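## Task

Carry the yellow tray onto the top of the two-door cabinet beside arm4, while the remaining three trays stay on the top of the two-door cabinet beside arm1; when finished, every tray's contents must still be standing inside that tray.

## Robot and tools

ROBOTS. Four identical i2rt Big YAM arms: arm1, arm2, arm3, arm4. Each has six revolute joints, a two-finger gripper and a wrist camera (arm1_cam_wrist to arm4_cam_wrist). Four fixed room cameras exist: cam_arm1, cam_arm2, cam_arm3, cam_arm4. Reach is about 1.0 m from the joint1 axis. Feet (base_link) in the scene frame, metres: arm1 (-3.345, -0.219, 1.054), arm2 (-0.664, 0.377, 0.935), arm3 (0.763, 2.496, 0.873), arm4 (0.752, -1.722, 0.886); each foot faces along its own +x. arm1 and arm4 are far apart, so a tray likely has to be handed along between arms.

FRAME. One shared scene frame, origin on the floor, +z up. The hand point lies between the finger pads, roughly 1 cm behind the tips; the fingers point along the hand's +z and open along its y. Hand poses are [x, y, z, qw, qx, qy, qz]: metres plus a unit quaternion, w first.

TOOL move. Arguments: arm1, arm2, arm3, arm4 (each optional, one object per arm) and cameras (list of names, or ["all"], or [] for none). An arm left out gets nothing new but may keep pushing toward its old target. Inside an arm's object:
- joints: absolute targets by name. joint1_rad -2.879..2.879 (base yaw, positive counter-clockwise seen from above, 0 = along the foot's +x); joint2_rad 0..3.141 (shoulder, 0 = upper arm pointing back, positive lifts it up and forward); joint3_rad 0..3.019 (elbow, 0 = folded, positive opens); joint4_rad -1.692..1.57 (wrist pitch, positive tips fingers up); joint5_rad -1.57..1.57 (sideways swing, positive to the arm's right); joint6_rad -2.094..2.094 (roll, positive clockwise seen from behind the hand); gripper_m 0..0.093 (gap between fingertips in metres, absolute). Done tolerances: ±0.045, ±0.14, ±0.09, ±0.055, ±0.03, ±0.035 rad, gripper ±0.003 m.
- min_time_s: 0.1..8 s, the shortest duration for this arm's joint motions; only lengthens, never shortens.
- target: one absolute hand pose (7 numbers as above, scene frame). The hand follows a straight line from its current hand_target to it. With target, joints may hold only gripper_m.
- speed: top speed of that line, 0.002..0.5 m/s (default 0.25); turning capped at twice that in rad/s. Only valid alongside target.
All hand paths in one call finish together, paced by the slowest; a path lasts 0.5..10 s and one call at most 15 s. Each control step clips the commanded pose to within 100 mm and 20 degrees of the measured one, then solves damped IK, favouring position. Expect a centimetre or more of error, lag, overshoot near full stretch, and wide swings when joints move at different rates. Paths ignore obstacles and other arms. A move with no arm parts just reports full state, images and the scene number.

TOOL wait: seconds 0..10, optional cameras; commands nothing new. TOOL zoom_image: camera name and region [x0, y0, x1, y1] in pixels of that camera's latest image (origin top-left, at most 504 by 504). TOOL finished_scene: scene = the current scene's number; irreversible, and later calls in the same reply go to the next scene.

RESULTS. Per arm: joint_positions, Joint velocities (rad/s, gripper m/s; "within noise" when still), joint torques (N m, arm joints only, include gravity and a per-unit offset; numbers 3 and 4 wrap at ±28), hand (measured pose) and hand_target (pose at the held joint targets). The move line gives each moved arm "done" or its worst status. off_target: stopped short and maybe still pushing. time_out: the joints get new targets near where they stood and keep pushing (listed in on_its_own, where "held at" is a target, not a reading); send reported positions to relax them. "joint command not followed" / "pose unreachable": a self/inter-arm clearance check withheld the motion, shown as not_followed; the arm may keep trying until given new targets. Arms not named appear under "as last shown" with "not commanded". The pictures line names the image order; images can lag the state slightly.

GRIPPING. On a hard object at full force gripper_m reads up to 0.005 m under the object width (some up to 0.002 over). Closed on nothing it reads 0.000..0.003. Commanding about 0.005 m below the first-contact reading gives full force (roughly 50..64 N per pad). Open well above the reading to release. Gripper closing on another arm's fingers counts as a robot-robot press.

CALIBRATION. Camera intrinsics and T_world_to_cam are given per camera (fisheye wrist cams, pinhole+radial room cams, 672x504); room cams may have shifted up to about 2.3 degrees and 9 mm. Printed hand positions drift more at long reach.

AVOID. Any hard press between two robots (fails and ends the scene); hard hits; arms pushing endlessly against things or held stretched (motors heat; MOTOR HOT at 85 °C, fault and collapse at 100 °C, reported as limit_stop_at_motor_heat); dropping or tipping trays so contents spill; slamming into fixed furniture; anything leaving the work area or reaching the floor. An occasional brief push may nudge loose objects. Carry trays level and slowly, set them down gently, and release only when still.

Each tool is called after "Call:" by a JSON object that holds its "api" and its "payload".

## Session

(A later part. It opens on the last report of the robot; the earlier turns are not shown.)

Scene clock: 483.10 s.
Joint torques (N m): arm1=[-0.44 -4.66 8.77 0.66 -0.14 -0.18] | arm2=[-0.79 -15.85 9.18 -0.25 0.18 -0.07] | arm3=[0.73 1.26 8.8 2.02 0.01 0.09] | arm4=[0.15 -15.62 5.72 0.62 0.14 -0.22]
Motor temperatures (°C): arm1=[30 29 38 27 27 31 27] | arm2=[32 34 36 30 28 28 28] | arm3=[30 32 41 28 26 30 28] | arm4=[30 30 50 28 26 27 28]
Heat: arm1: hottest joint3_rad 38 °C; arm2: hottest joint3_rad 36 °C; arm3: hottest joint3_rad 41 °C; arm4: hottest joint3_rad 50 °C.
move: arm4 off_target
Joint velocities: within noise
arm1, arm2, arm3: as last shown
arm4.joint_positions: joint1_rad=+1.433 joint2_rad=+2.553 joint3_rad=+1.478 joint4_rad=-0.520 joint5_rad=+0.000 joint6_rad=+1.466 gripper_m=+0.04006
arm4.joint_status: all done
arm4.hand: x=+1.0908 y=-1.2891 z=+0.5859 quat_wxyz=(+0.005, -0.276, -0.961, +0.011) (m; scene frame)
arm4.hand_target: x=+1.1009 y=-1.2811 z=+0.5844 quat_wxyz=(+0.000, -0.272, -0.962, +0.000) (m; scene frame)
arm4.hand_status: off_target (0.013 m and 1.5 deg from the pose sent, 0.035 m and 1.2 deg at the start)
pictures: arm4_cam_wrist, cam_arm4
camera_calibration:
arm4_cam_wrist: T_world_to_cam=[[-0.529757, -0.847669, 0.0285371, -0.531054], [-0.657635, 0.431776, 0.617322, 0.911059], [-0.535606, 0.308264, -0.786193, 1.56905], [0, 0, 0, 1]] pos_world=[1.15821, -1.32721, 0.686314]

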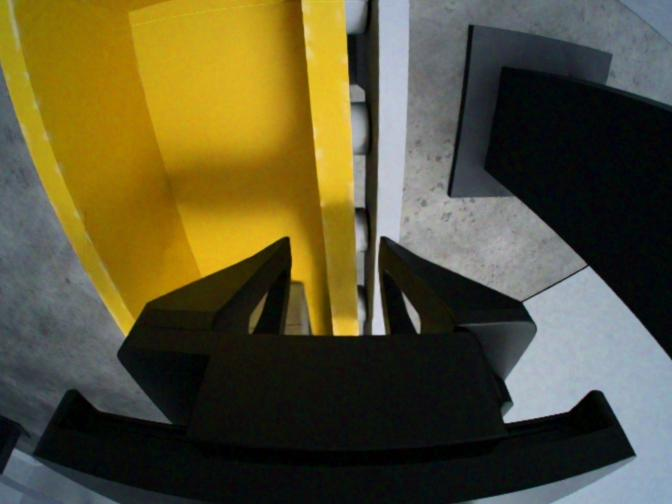

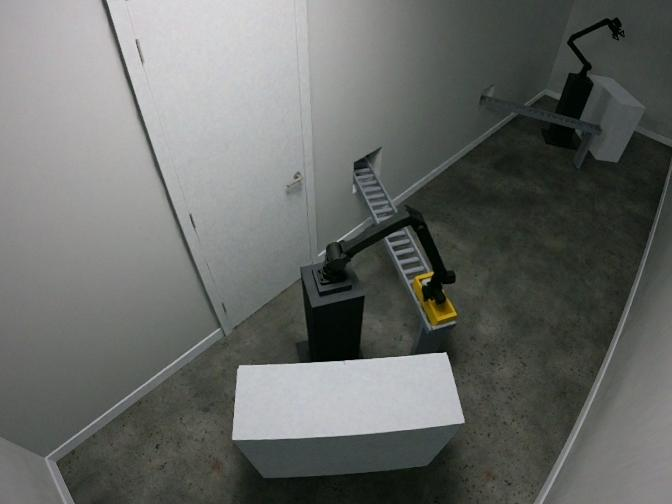

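Call:
{"api": "move", "payload": {"arm4": {"joints":{"gripper_m":0.0}}, "cameras": ["arm4_cam_wrist"]}}

Call:
{"api": "move", "payload": {"arm4": {"target":[1.101,-1.281,0.64,0,0.272,0.962,0],"speed":0.12}, "cameras": ["arm4_cam_wrist","cam_arm4"]}}

Scene clock: 488.70 s.
Joint torques (N m): arm1=[-0.44 -4.72 8.77 0.68 -0.14 -0.18] | arm2=[-0.79 -15.85 9.17 -0.24 0.18 -0.07] | arm3=[0.62 1.61 8.83 2.02 0 0.1] | arm4=[0.09 -16.21 5.65 0.54 0.01 0.01]
Motor temperatures (°C): arm1=[30 29 38 27 27 31 27] | arm2=[32 34 36 30 28 28 28] | arm3=[30 32 41 28 26 30 28] | arm4=[30 30 49 28 26 27 28]
Heat: arm1: hottest joint3_rad 38 °C; arm2: hottest joint3_rad 36 °C; arm3: hottest joint3_rad 41 °C; arm4: hottest joint3_rad 49 °C.
move: arm4 off_target
Joint velocities: within noise
arm1, arm2, arm3: as last shown
arm4.joint_positions: joint1_rad=+1.433 joint2_rad=+2.553 joint3_rad=+1.479 joint4_rad=-0.521 joint5_rad=+0.003 joint6_rad=+1.447 gripper_m=+0.01194
arm4.joint_status: gripper_m off_target (ended at +0.01196, target +0.00000)
arm4.hand: x=+1.0915 y=-1.2889 z=+0.5865 quat_wxyz=(+0.004, -0.267, -0.964, +0.011) (m; scene frame)
arm4.hand_target: x=+1.1008 y=-1.2812 z=+0.5844 quat_wxyz=(+0.000, -0.272, -0.962, +0.000) (m; scene frame)
arm4.hand_status: not commanded
pictures: arm4_cam_wrist
camera_calibration:
arm4_cam_wrist: T_world_to_cam=[[-0.513144, -0.857844, 0.0280628, -0.561434], [-0.667263, 0.419281, 0.6156, 0.906549], [-0.539855, 0.297166, -0.787559, 1.56094], [0, 0, 0, 1]] pos_world=[1.15949, -1.32558, 0.687017]

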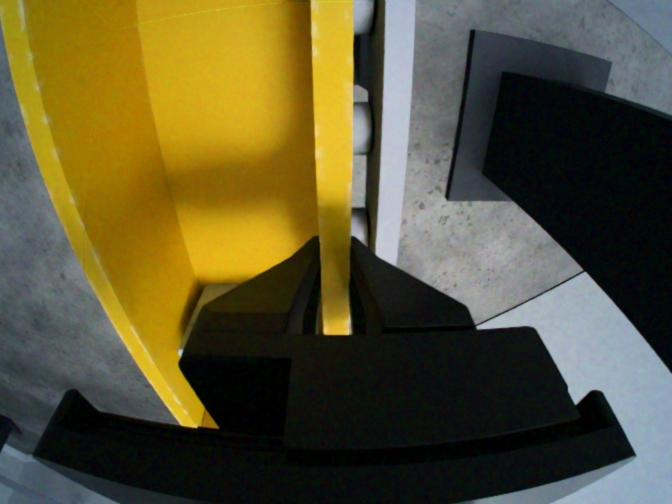

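Scene clock: 489.83 s.
Joint torques (N m): arm1=[-0.5 -4.66 8.76 0.68 -0.14 -0.17] | arm2=[-0.79 -15.79 9.17 -0.21 0.18 -0.07] | arm3=[0.56 1.49 8.84 2.09 -0.01 0.08] | arm4=[0.5 -21.3 3.95 -0.35 -0.14 0]
Motor temperatures (°C): arm1=[30 29 38 27 27 31 27] | arm2=[32 34 36 30 28 28 28] | arm3=[30 31 41 28 26 30 28] | arm4=[30 31 49 28 26 27 28]
Heat: arm1: hottest joint3_rad 38 °C; arm2: hottest joint3_rad 36 °C; arm3: hottest joint3_rad 41 °C; arm4: hottest joint3_rad 49 °C.
move: arm4 off_target
Joint velocities: within noise
arm1.joint_positions: joint1_rad=-1.491 joint2_rad=+1.004 joint3_rad=+1.103 joint4_rad=-1.394 joint5_rad=-0.002 joint6_rad=+1.741 gripper_m=+0.02996
arm1.joint_status: not commanded
arm1.hand: x=-3.3939 y=+0.1025 z=+1.3383 quat_wxyz=(-0.023, +0.009, +0.991, +0.133) (m; scene frame)
arm1.hand_target: x=-3.3935 y=+0.0998 z=+1.3378 quat_wxyz=(-0.023, +0.003, +0.991, +0.130) (m; scene frame)
arm1.hand_status: not commanded
arm2.joint_positions: joint1_rad=+1.108 joint2_rad=+1.870 joint3_rad=+1.122 joint4_rad=-0.819 joint5_rad=+0.005 joint6_rad=+1.527 gripper_m=+0.02491
arm2.joint_status: not commanded
arm2.hand: x=-0.9202 y=-0.0277 z=+0.8956 quat_wxyz=(-0.002, +0.967, -0.256, +0.002) (m; scene frame)
arm2.hand_target: x=-0.9240 y=-0.0301 z=+0.9001 quat_wxyz=(+0.000, +0.967, -0.256, +0.000) (m; scene frame)
arm2.hand_status: not commanded
arm3.joint_positions: joint1_rad=-0.181 joint2_rad=+0.624 joint3_rad=+1.365 joint4_rad=-1.296 joint5_rad=+0.077 joint6_rad=-0.729 gripper_m=+0.09396
arm3.joint_status: not commanded
arm3.hand: x=+1.0043 y=+2.5663 z=+1.4050 quat_wxyz=(-0.466, +0.426, -0.765, +0.132) (m; scene frame)
arm3.hand_target: x=+1.0021 y=+2.5656 z=+1.4154 quat_wxyz=(-0.475, +0.422, -0.760, +0.134) (m; scene frame)
arm3.hand_status: not commanded
arm4.joint_positions: joint1_rad=+1.433 joint2_rad=+2.514 joint3_rad=+1.439 joint4_rad=-0.557 joint5_rad=+0.005 joint6_rad=+1.443 gripper_m=+0.01178
arm4.joint_status: not commanded
arm4.hand: x=+1.0822 y=-1.3015 z=+0.6004 quat_wxyz=(+0.010, -0.265, -0.964, +0.029) (m; scene frame)
arm4.hand_target: x=+1.1005 y=-1.2816 z=+0.6387 quat_wxyz=(+0.000, -0.272, -0.962, +0.000) (m; scene frame)
arm4.hand_status: off_target (0.048 m and 3.6 deg from the pose sent, 0.055 m and 1.5 deg at the start)
pictures: arm4_cam_wrist, cam_arm4
camera_calibration:
arm4_cam_wrist: T_world_to_cam=[[-0.508473, -0.858622, 0.0649809, -0.605665], [-0.656095, 0.435198, 0.616556, 0.905136], [-0.557669, 0.270869, -0.784625, 1.55384], [0, 0, 0, 1]] pos_world=[1.15242, -1.33484, 0.700467]

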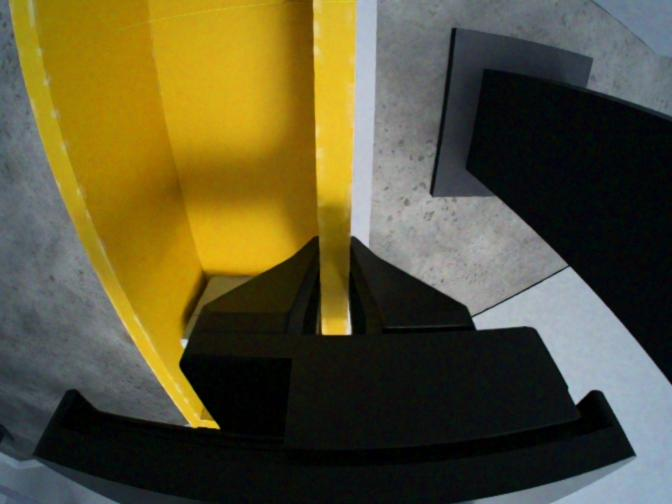

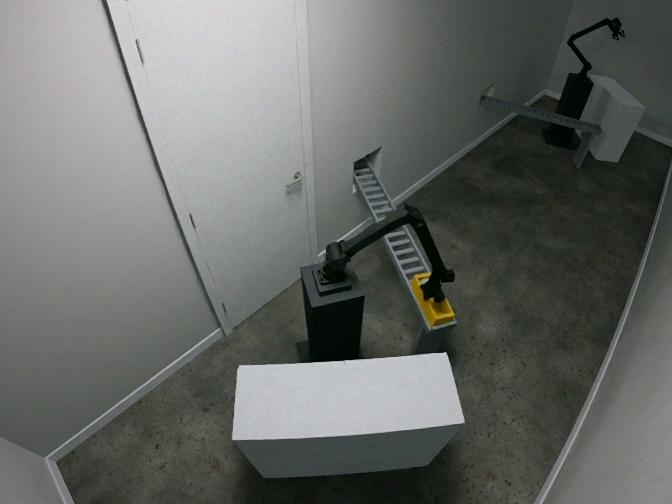

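Call:
{"api": "move", "payload": {"arm4": {"target":[1.09,-1.30,1.03,0,0.272,0.962,0],"speed":0.25}}}

Call:
{"api": "move", "payload": {"arm4": {"joints":{"joint1_rad":-0.21},"min_time_s":3.5}, "cameras": ["arm4_cam_wrist","cam_arm4"]}}

Scene clock: 511.33 s.
Joint torques (N m): arm1=[-0.44 -4.66 8.77 0.68 -0.14 -0.18] | arm2=[-0.85 -15.85 9.16 -0.23 0.18 -0.07] | arm3=[0.44 1.55 8.81 2.06 -0.01 0.09] | arm4=[-0.26 -16.85 13.45 -0.43 -0.19 -0.06]
Motor temperatures (°C): arm1=[30 29 38 27 27 31 27] | arm2=[32 35 36 30 28 28 27] | arm3=[30 31 41 28 26 30 28] | arm4=[30 34 46 28 26 27 29]
Heat: arm1: hottest joint3_rad 38 °C; arm2: hottest joint3_rad 36 °C; arm3: hottest joint3_rad 41 °C; arm4: hottest joint3_rad 46 °C.
move: arm4 off_target
Joint velocities: within noise
arm1, arm2, arm3: as last shown
arm4.joint_positions: joint1_rad=+1.433 joint2_rad=+1.829 joint3_rad=+1.458 joint4_rad=-1.311 joint5_rad=+0.009 joint6_rad=+1.444 gripper_m=+0.01176
arm4.joint_status: not commanded
arm4.hand: x=+1.0692 y=-1.3195 z=+0.9806 quat_wxyz=(+0.018, -0.265, -0.963, +0.053) (m; scene frame)
arm4.hand_target: x=+1.0878 y=-1.3029 z=+1.0302 quat_wxyz=(+0.000, -0.272, -0.962, +0.000) (m; scene frame)
arm4.hand_status: off_target (0.057 m and 6.4 deg from the pose sent, 0.430 m and 3.6 deg at the start; pose on its path clipped on 31 of 80 steps)
pictures: none

Scene clock: 515.30 s.
Joint torques (N m): arm1=[-0.44 -4.66 8.77 0.68 -0.14 -0.17] | arm2=[-0.85 -15.85 9.17 -0.24 0.18 -0.07] | arm3=[0.44 1.61 8.79 1.98 -0.01 0.09] | arm4=[1.85 -18.2 13.48 -0.61 -0.45 -0.06]
Motor temperatures (°C): arm1=[30 29 38 27 27 31 27] | arm2=[32 35 36 30 28 28 27] | arm3=[30 31 41 28 26 30 28] | arm4=[30 34 46 28 26 27 29]
Heat: arm1: hottest joint3_rad 38 °C; arm2: hottest joint3_rad 36 °C; arm3: hottest joint3_rad 41 °C; arm4: hottest joint3_rad 46 °C.
move: arm4 done
Joint velocities: within noise
arm1, arm2, arm3: as last shown
arm4.joint_positions: joint1_rad=-0.217 joint2_rad=+1.829 joint3_rad=+1.459 joint4_rad=-1.311 joint5_rad=+0.013 joint6_rad=+1.444 gripper_m=+0.01176
arm4.joint_status: all done
arm4.hand: x=+1.1273 y=-2.0715 z=+0.9806 quat_wxyz=(+0.050, -0.887, -0.458, +0.025) (m; scene frame)
arm4.hand_target: x=+1.1493 y=-2.0836 z=+1.0300 quat_wxyz=(+0.000, -0.887, -0.461, +0.001) (m; scene frame)
arm4.hand_status: not commanded
pictures: arm4_cam_wrist, cam_arm4
camera_calibration:
arm4_cam_wrist: T_world_to_cam=[[-0.810959, 0.57365, 0.115197, 1.99017], [0.513049, 0.602521, 0.611351, 0.0691862], [0.281293, 0.554882, -0.78293, 1.72692], [0, 0, 0, 1]] pos_world=[1.09268, -2.14159, 1.0805]

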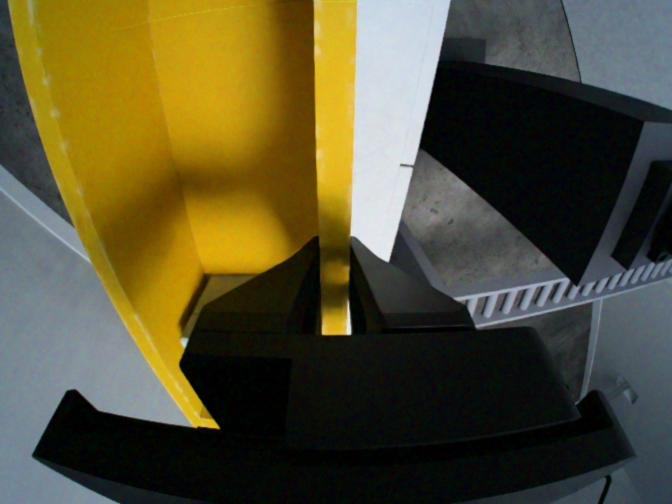

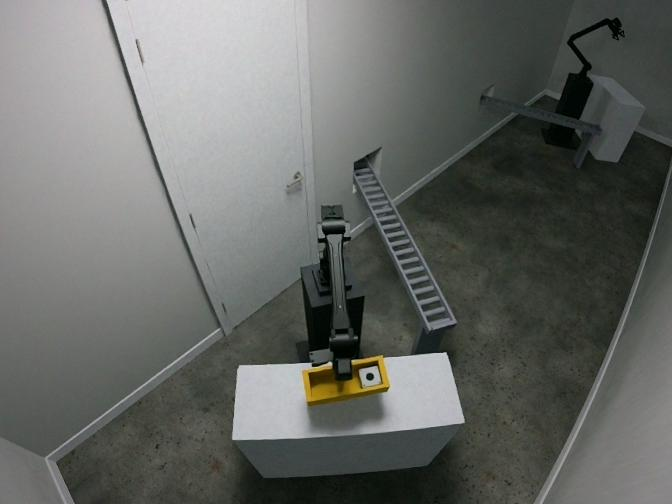

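Call:
{"api": "move", "payload": {"arm4": {"target":[1.140,-2.078,0.87,-0.027,-0.887,-0.461,-0.014],"speed":0.2}, "cameras": ["arm4_cam_wrist","cam_arm4"]}}

Call:
{"api": "zoom_image", "payload": {"camera": "cam_arm4", "region": [220, 310, 480, 480]}}

Scene clock: 523.50 s.
Joint torques (N m): arm1=[-0.5 -4.66 8.79 0.68 -0.14 -0.18] | arm2=[-0.79 -15.74 9.17 -0.23 0.17 -0.07] | arm3=[0.44 1.38 8.81 2.04 0 0.1] | arm4=[1.14 -14.51 7.72 0.73 -0.36 -0.15]
Motor temperatures (°C): arm1=[30 29 38 27 27 31 27] | arm2=[32 35 37 30 28 28 27] | arm3=[30 31 41 28 26 30 28] | arm4=[30 33 46 28 26 27 29]
Heat: arm1: hottest joint3_rad 38 °C; arm2: hottest joint3_rad 37 °C; arm3: hottest joint3_rad 41 °C; arm4: hottest joint3_rad 46 °C.
move: arm4 off_target
Joint velocities: within noise
arm1, arm2, arm3: as last shown
arm4.joint_positions: joint1_rad=-0.217 joint2_rad=+1.917 joint3_rad=+1.225 joint4_rad=-0.867 joint5_rad=+0.001 joint6_rad=+1.444 gripper_m=+0.01176
arm4.joint_status: not commanded
arm4.hand: x=+1.1275 y=-2.0689 z=+0.8576 quat_wxyz=(-0.006, -0.888, -0.459, -0.001) (m; scene frame)
arm4.hand_target: x=+1.1397 y=-2.0777 z=+0.8703 quat_wxyz=(-0.027, -0.887, -0.461, -0.014) (m; scene frame)
arm4.hand_status: off_target (0.020 m and 2.8 deg from the pose sent, 0.112 m and 9.9 deg at the start)
pictures: arm4_cam_wrist, cam_arm4
camera_calibration:
arm4_cam_wrist: T_world_to_cam=[[-0.816405, 0.57743, -0.00761947, 2.12231], [0.452552, 0.64793, 0.612685, 0.303622], [0.358719, 0.49675, -0.790291, 1.42785], [0, 0, 0, 1]] pos_world=[1.08306, -2.1315, 0.958566]

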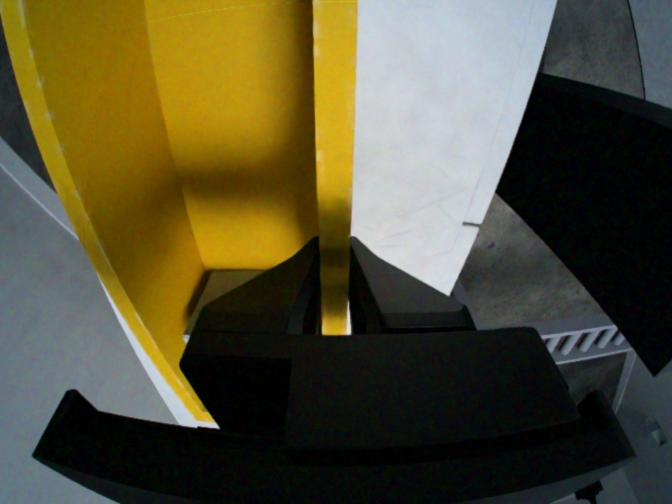

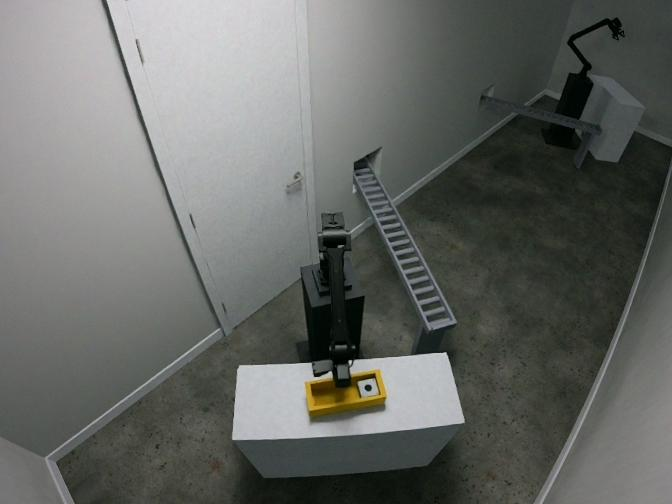

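Scaled by 1.938 from the camera's 672x504 image, which has a finer 960x720 frame.

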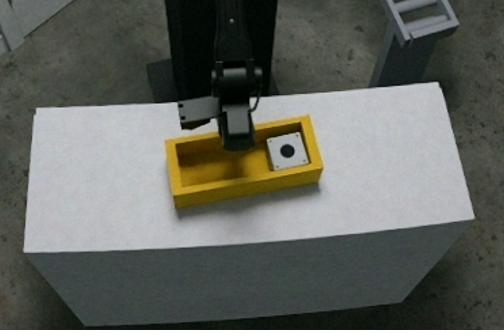

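Flat. Descend further.

Call:
{"api": "move", "payload": {"arm4": {"target":[1.138,-2.077,0.80,-0.022,-0.887,-0.461,-0.012],"speed":0.1}}}

Call:
{"api": "move", "payload": {"arm4": {"target":[1.138,-2.077,0.765,-0.019,-0.887,-0.461,-0.010],"speed":0.08}, "cameras": ["arm4_cam_wrist","cam_arm4"]}}

Call:
{"api": "zoom_image", "payload": {"camera": "cam_arm4", "region": [270, 340, 430, 440]}}

Scene clock: 529.07 s.
Joint torques (N m): arm1=[-0.5 -4.66 8.77 0.68 -0.14 -0.18] | arm2=[-0.85 -15.91 9.16 -0.23 0.18 -0.06] | arm3=[0.44 1.55 8.84 2.03 0.01 0.1] | arm4=[1.49 -7 5.19 2.67 -0.12 -0.18]
Motor temperatures (°C): arm1=[29 29 38 27 27 31 27] | arm2=[32 35 37 30 28 28 27] | arm3=[30 31 41 28 26 30 28] | arm4=[30 33 46 28 26 27 30]
Heat: arm1: hottest joint3_rad 38 °C; arm2: hottest joint3_rad 37 °C; arm3: hottest joint3_rad 41 °C; arm4: hottest joint3_rad 46 °C.
move: arm4 off_target
Joint velocities: within noise
arm1, arm2, arm3: as last shown
arm4.joint_positions: joint1_rad=-0.217 joint2_rad=+1.926 joint3_rad=+1.215 joint4_rad=-0.770 joint5_rad=-0.004 joint6_rad=+1.444 gripper_m=+0.01175
arm4.joint_status: not commanded
arm4.hand: x=+1.1408 y=-2.0801 z=+0.8511 quat_wxyz=(-0.041, -0.887, -0.459, -0.017) (m; scene frame)
arm4.hand_target: x=+1.1348 y=-2.0741 z=+0.8038 quat_wxyz=(-0.022, -0.887, -0.461, -0.012) (m; scene frame)
arm4.hand_status: off_target (0.051 m and 2.3 deg from the pose sent, 0.059 m and 2.2 deg at the start)
pictures: none

Scene clock: 530.17 s.
Joint torques (N m): arm1=[-0.44 -4.6 8.76 0.69 -0.14 -0.18] | arm2=[-0.85 -15.85 9.17 -0.23 0.18 -0.07] | arm3=[0.56 1.79 8.87 2.04 -0.01 0.09] | arm4=[0.67 -3.9 4.29 3.32 0 -0.15]
Motor temperatures (°C): arm1=[29 29 38 27 27 31 27] | arm2=[32 35 37 30 28 28 27] | arm3=[30 31 41 28 26 30 28] | arm4=[30 33 46 28 26 27 30]
Heat: arm1: hottest joint3_rad 38 °C; arm2: hottest joint3_rad 37 °C; arm3: hottest joint3_rad 41 °C; arm4: hottest joint3_rad 46 °C.
move: arm4 off_target
Joint velocities: within noise
arm1, arm2, arm3: as last shown
arm4.joint_positions: joint1_rad=-0.217 joint2_rad=+1.928 joint3_rad=+1.209 joint4_rad=-0.715 joint5_rad=-0.005 joint6_rad=+1.444 gripper_m=+0.01176
arm4.joint_status: not commanded
arm4.hand: x=+1.1484 y=-2.0868 z=+0.8496 quat_wxyz=(-0.063, -0.886, -0.458, -0.025) (m; scene frame)
arm4.hand_target: x=+1.1304 y=-2.0700 z=+0.7746 quat_wxyz=(-0.019, -0.887, -0.461, -0.010) (m; scene frame)
arm4.hand_status: off_target (0.086 m and 5.3 deg from the pose sent, 0.086 m and 2.7 deg at the start)
pictures: arm4_cam_wrist, cam_arm4
camera_calibration:
arm4_cam_wrist: T_world_to_cam=[[-0.810087, 0.571513, -0.130888, 2.2347], [0.394542, 0.696503, 0.59935, 0.489962], [0.4337, 0.433885, -0.789714, 1.2051], [0, 0, 0, 1]] pos_world=[1.09434, -2.14129, 0.950518]

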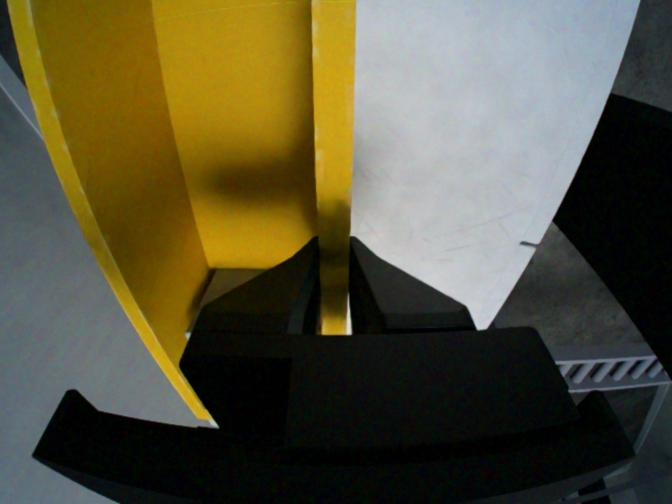

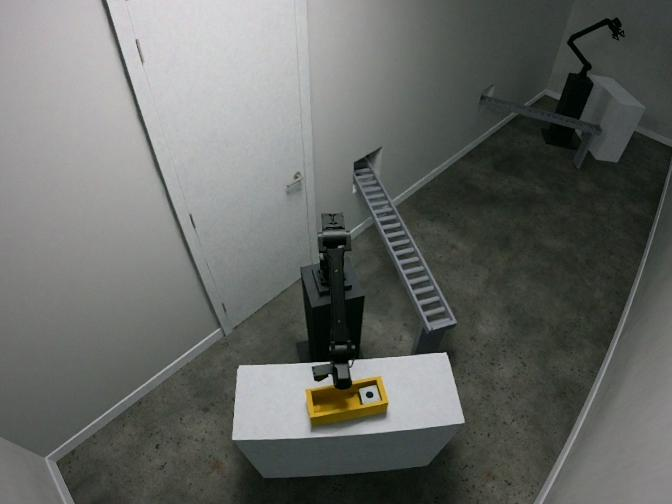

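Scaled by 3.150 from the camera's 672x504 image, which has a finer 960x720 frame.

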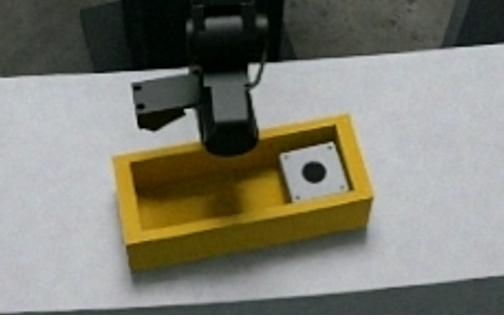

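Call:
{"api": "move", "payload": {"arm4": {"target":[1.141,-2.080,0.85,-0.01,-0.887,-0.461,-0.005],"speed":0.08}, "cameras": ["cam_arm4"]}}

Call:
{"api": "move", "payload": {"arm4": {"joints":{"gripper_m":0.035}}}}

Call:
{"api": "move", "payload": {"arm4": {"target":[1.141,-2.080,1.05,0,-0.887,-0.461,0],"speed":0.2}, "cameras": ["cam_arm4","cam_arm1"]}}

Call:
{"api": "zoom_image", "payload": {"camera": "cam_arm4", "region": [220, 310, 480, 480]}}

Scene clock: 535.67 s.
Joint torques (N m): arm1=[-0.44 -4.66 8.77 0.69 -0.14 -0.18] | arm2=[-0.85 -15.85 9.16 -0.21 0.17 -0.07] | arm3=[0.44 1.67 8.83 2.07 0 0.09] | arm4=[1.55 -11.93 8.72 -0.55 0.07 -0.19]
Motor temperatures (°C): arm1=[29 29 38 27 27 31 27] | arm2=[32 35 37 30 28 28 27] | arm3=[30 31 41 28 26 30 28] | arm4=[30 32 46 29 26 27 30]
Heat: arm1: hottest joint3_rad 38 °C; arm2: hottest joint3_rad 37 °C; arm3: hottest joint3_rad 41 °C; arm4: hottest joint3_rad 46 °C.
move: arm4 done
Joint velocities: within noise
arm1, arm2, arm3: as last shown
arm4.joint_positions: joint1_rad=-0.217 joint2_rad=+1.937 joint3_rad=+1.240 joint4_rad=-0.837 joint5_rad=-0.002 joint6_rad=+1.442 gripper_m=+0.01176
arm4.joint_status: not commanded
arm4.hand: x=+1.1361 y=-2.0762 z=+0.8523 quat_wxyz=(-0.017, -0.888, -0.460, -0.007) (m; scene frame)
arm4.hand_target: x=+1.1409 y=-2.0798 z=+0.8500 quat_wxyz=(-0.010, -0.887, -0.461, -0.005) (m; scene frame)
arm4.hand_status: done (0.007 m and 0.8 deg from the pose sent, 0.010 m and 6.5 deg at the start)
pictures: cam_arm4

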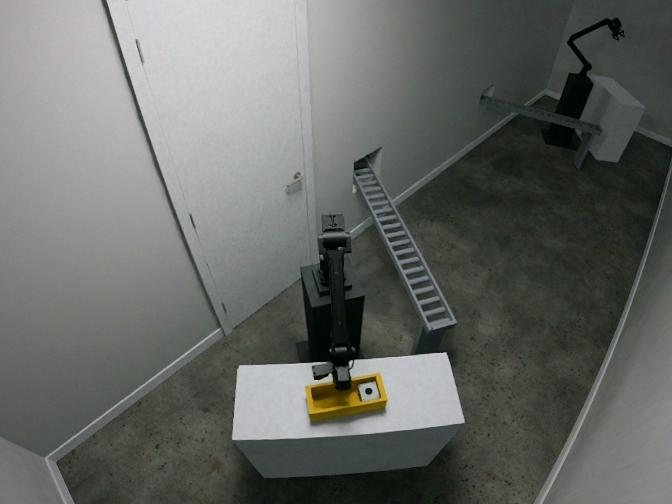

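Scene clock: 536.33 s.
Joint torques (N m): arm1=[-0.44 -4.66 8.79 0.66 -0.14 -0.18] | arm2=[-0.79 -15.85 9.17 -0.24 0.18 -0.07] | arm3=[0.44 1.49 8.83 2.02 0 0.09] | arm4=[0.44 -13.8 8.68 -0.01 0.07 -0.12]
Motor temperatures (°C): arm1=[29 29 38 27 27 31 27] | arm2=[32 35 37 30 28 28 27] | arm3=[30 31 41 28 26 30 28] | arm4=[30 32 46 29 26 27 30]
Heat: arm1: hottest joint3_rad 38 °C; arm2: hottest joint3_rad 37 °C; arm3: hottest joint3_rad 41 °C; arm4: hottest joint3_rad 46 °C.
move: arm4 done
Joint velocities: within noise
arm1, arm2, arm3: as last shown
arm4.joint_positions: joint1_rad=-0.217 joint2_rad=+1.945 joint3_rad=+1.240 joint4_rad=-0.849 joint5_rad=-0.002 joint6_rad=+1.442 gripper_m=+0.03493
arm4.joint_status: all done
arm4.hand: x=+1.1332 y=-2.0734 z=+0.8482 quat_wxyz=(-0.007, -0.888, -0.460, -0.004) (m; scene frame)
arm4.hand_target: x=+1.1409 y=-2.0798 z=+0.8500 quat_wxyz=(-0.010, -0.887, -0.461, -0.005) (m; scene frame)
arm4.hand_status: not commanded
pictures: none

Scene clock: 538.17 s.
Joint torques (N m): arm1=[-0.44 -4.66 8.77 0.68 -0.14 -0.18] | arm2=[-0.79 -15.79 9.17 -0.21 0.17 -0.07] | arm3=[0.5 1.67 8.83 2.03 0.01 0.08] | arm4=[0.91 -14.68 11.78 -0.36 0.18 -0.14]
Motor temperatures (°C): arm1=[29 29 38 27 27 31 27] | arm2=[32 35 37 30 28 28 27] | arm3=[30 31 41 28 26 30 28] | arm4=[30 32 46 28 26 27 29]
Heat: arm1: hottest joint3_rad 38 °C; arm2: hottest joint3_rad 37 °C; arm3: hottest joint3_rad 41 °C; arm4: hottest joint3_rad 46 °C.
move: arm4 off_target
Joint velocities: within noise
arm1.joint_positions: joint1_rad=-1.491 joint2_rad=+1.004 joint3_rad=+1.103 joint4_rad=-1.394 joint5_rad=-0.002 joint6_rad=+1.741 gripper_m=+0.02996
arm1.joint_status: not commanded
arm1.hand: x=-3.3939 y=+0.1025 z=+1.3383 quat_wxyz=(-0.023, +0.009, +0.991, +0.133) (m; scene frame)
arm1.hand_target: x=-3.3935 y=+0.0998 z=+1.3378 quat_wxyz=(-0.023, +0.003, +0.991, +0.130) (m; scene frame)
arm1.hand_status: not commanded
arm2.joint_positions: joint1_rad=+1.108 joint2_rad=+1.870 joint3_rad=+1.122 joint4_rad=-0.819 joint5_rad=+0.005 joint6_rad=+1.527 gripper_m=+0.02491
arm2.joint_status: not commanded
arm2.hand: x=-0.9202 y=-0.0277 z=+0.8956 quat_wxyz=(-0.002, +0.967, -0.256, +0.002) (m; scene frame)
arm2.hand_target: x=-0.9240 y=-0.0301 z=+0.9001 quat_wxyz=(+0.000, +0.967, -0.256, +0.000) (m; scene frame)
arm2.hand_status: not commanded
arm3.joint_positions: joint1_rad=-0.181 joint2_rad=+0.624 joint3_rad=+1.365 joint4_rad=-1.296 joint5_rad=+0.077 joint6_rad=-0.729 gripper_m=+0.09396
arm3.joint_status: not commanded
arm3.hand: x=+1.0043 y=+2.5663 z=+1.4050 quat_wxyz=(-0.466, +0.426, -0.765, +0.132) (m; scene frame)
arm3.hand_target: x=+1.0021 y=+2.5656 z=+1.4154 quat_wxyz=(-0.475, +0.422, -0.760, +0.134) (m; scene frame)
arm3.hand_status: not commanded
arm4.joint_positions: joint1_rad=-0.217 joint2_rad=+1.762 joint3_rad=+1.487 joint4_rad=-1.351 joint5_rad=-0.002 joint6_rad=+1.442 gripper_m=+0.03497
arm4.joint_status: not commanded
arm4.hand: x=+1.1301 y=-2.0705 z=+1.0236 quat_wxyz=(+0.026, -0.888, -0.459, +0.009) (m; scene frame)
arm4.hand_target: x=+1.1402 y=-2.0792 z=+1.0502 quat_wxyz=(+0.000, -0.887, -0.461, +0.000) (m; scene frame)
arm4.hand_status: off_target (0.030 m and 3.2 deg from the pose sent, 0.202 m and 1.0 deg at the start)
pictures: cam_arm1, cam_arm4

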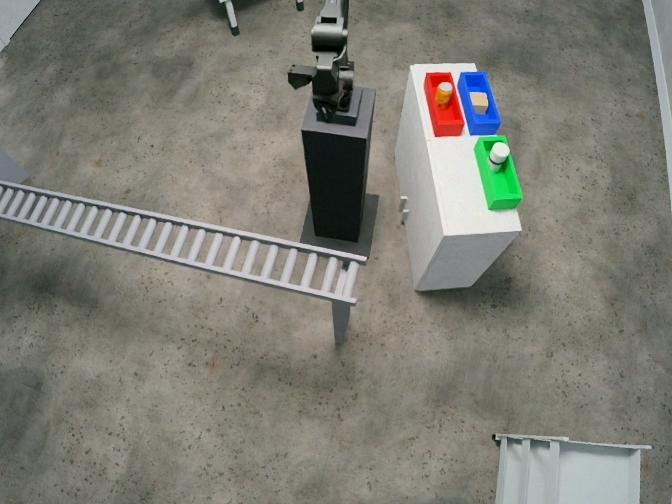

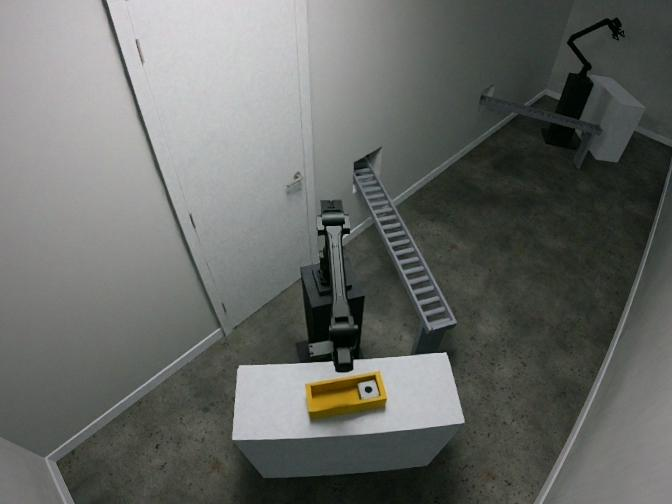

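Scaled by 1.938 from the camera's 672x504 image, which has a finer 960x720 frame.

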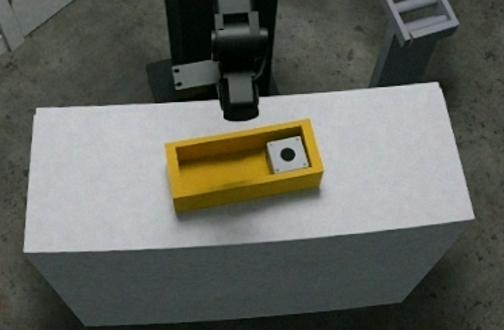

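Done.

Call:
{"api": "finished_scene", "payload": {"scene": 1}}

The scene is finished: the task was done.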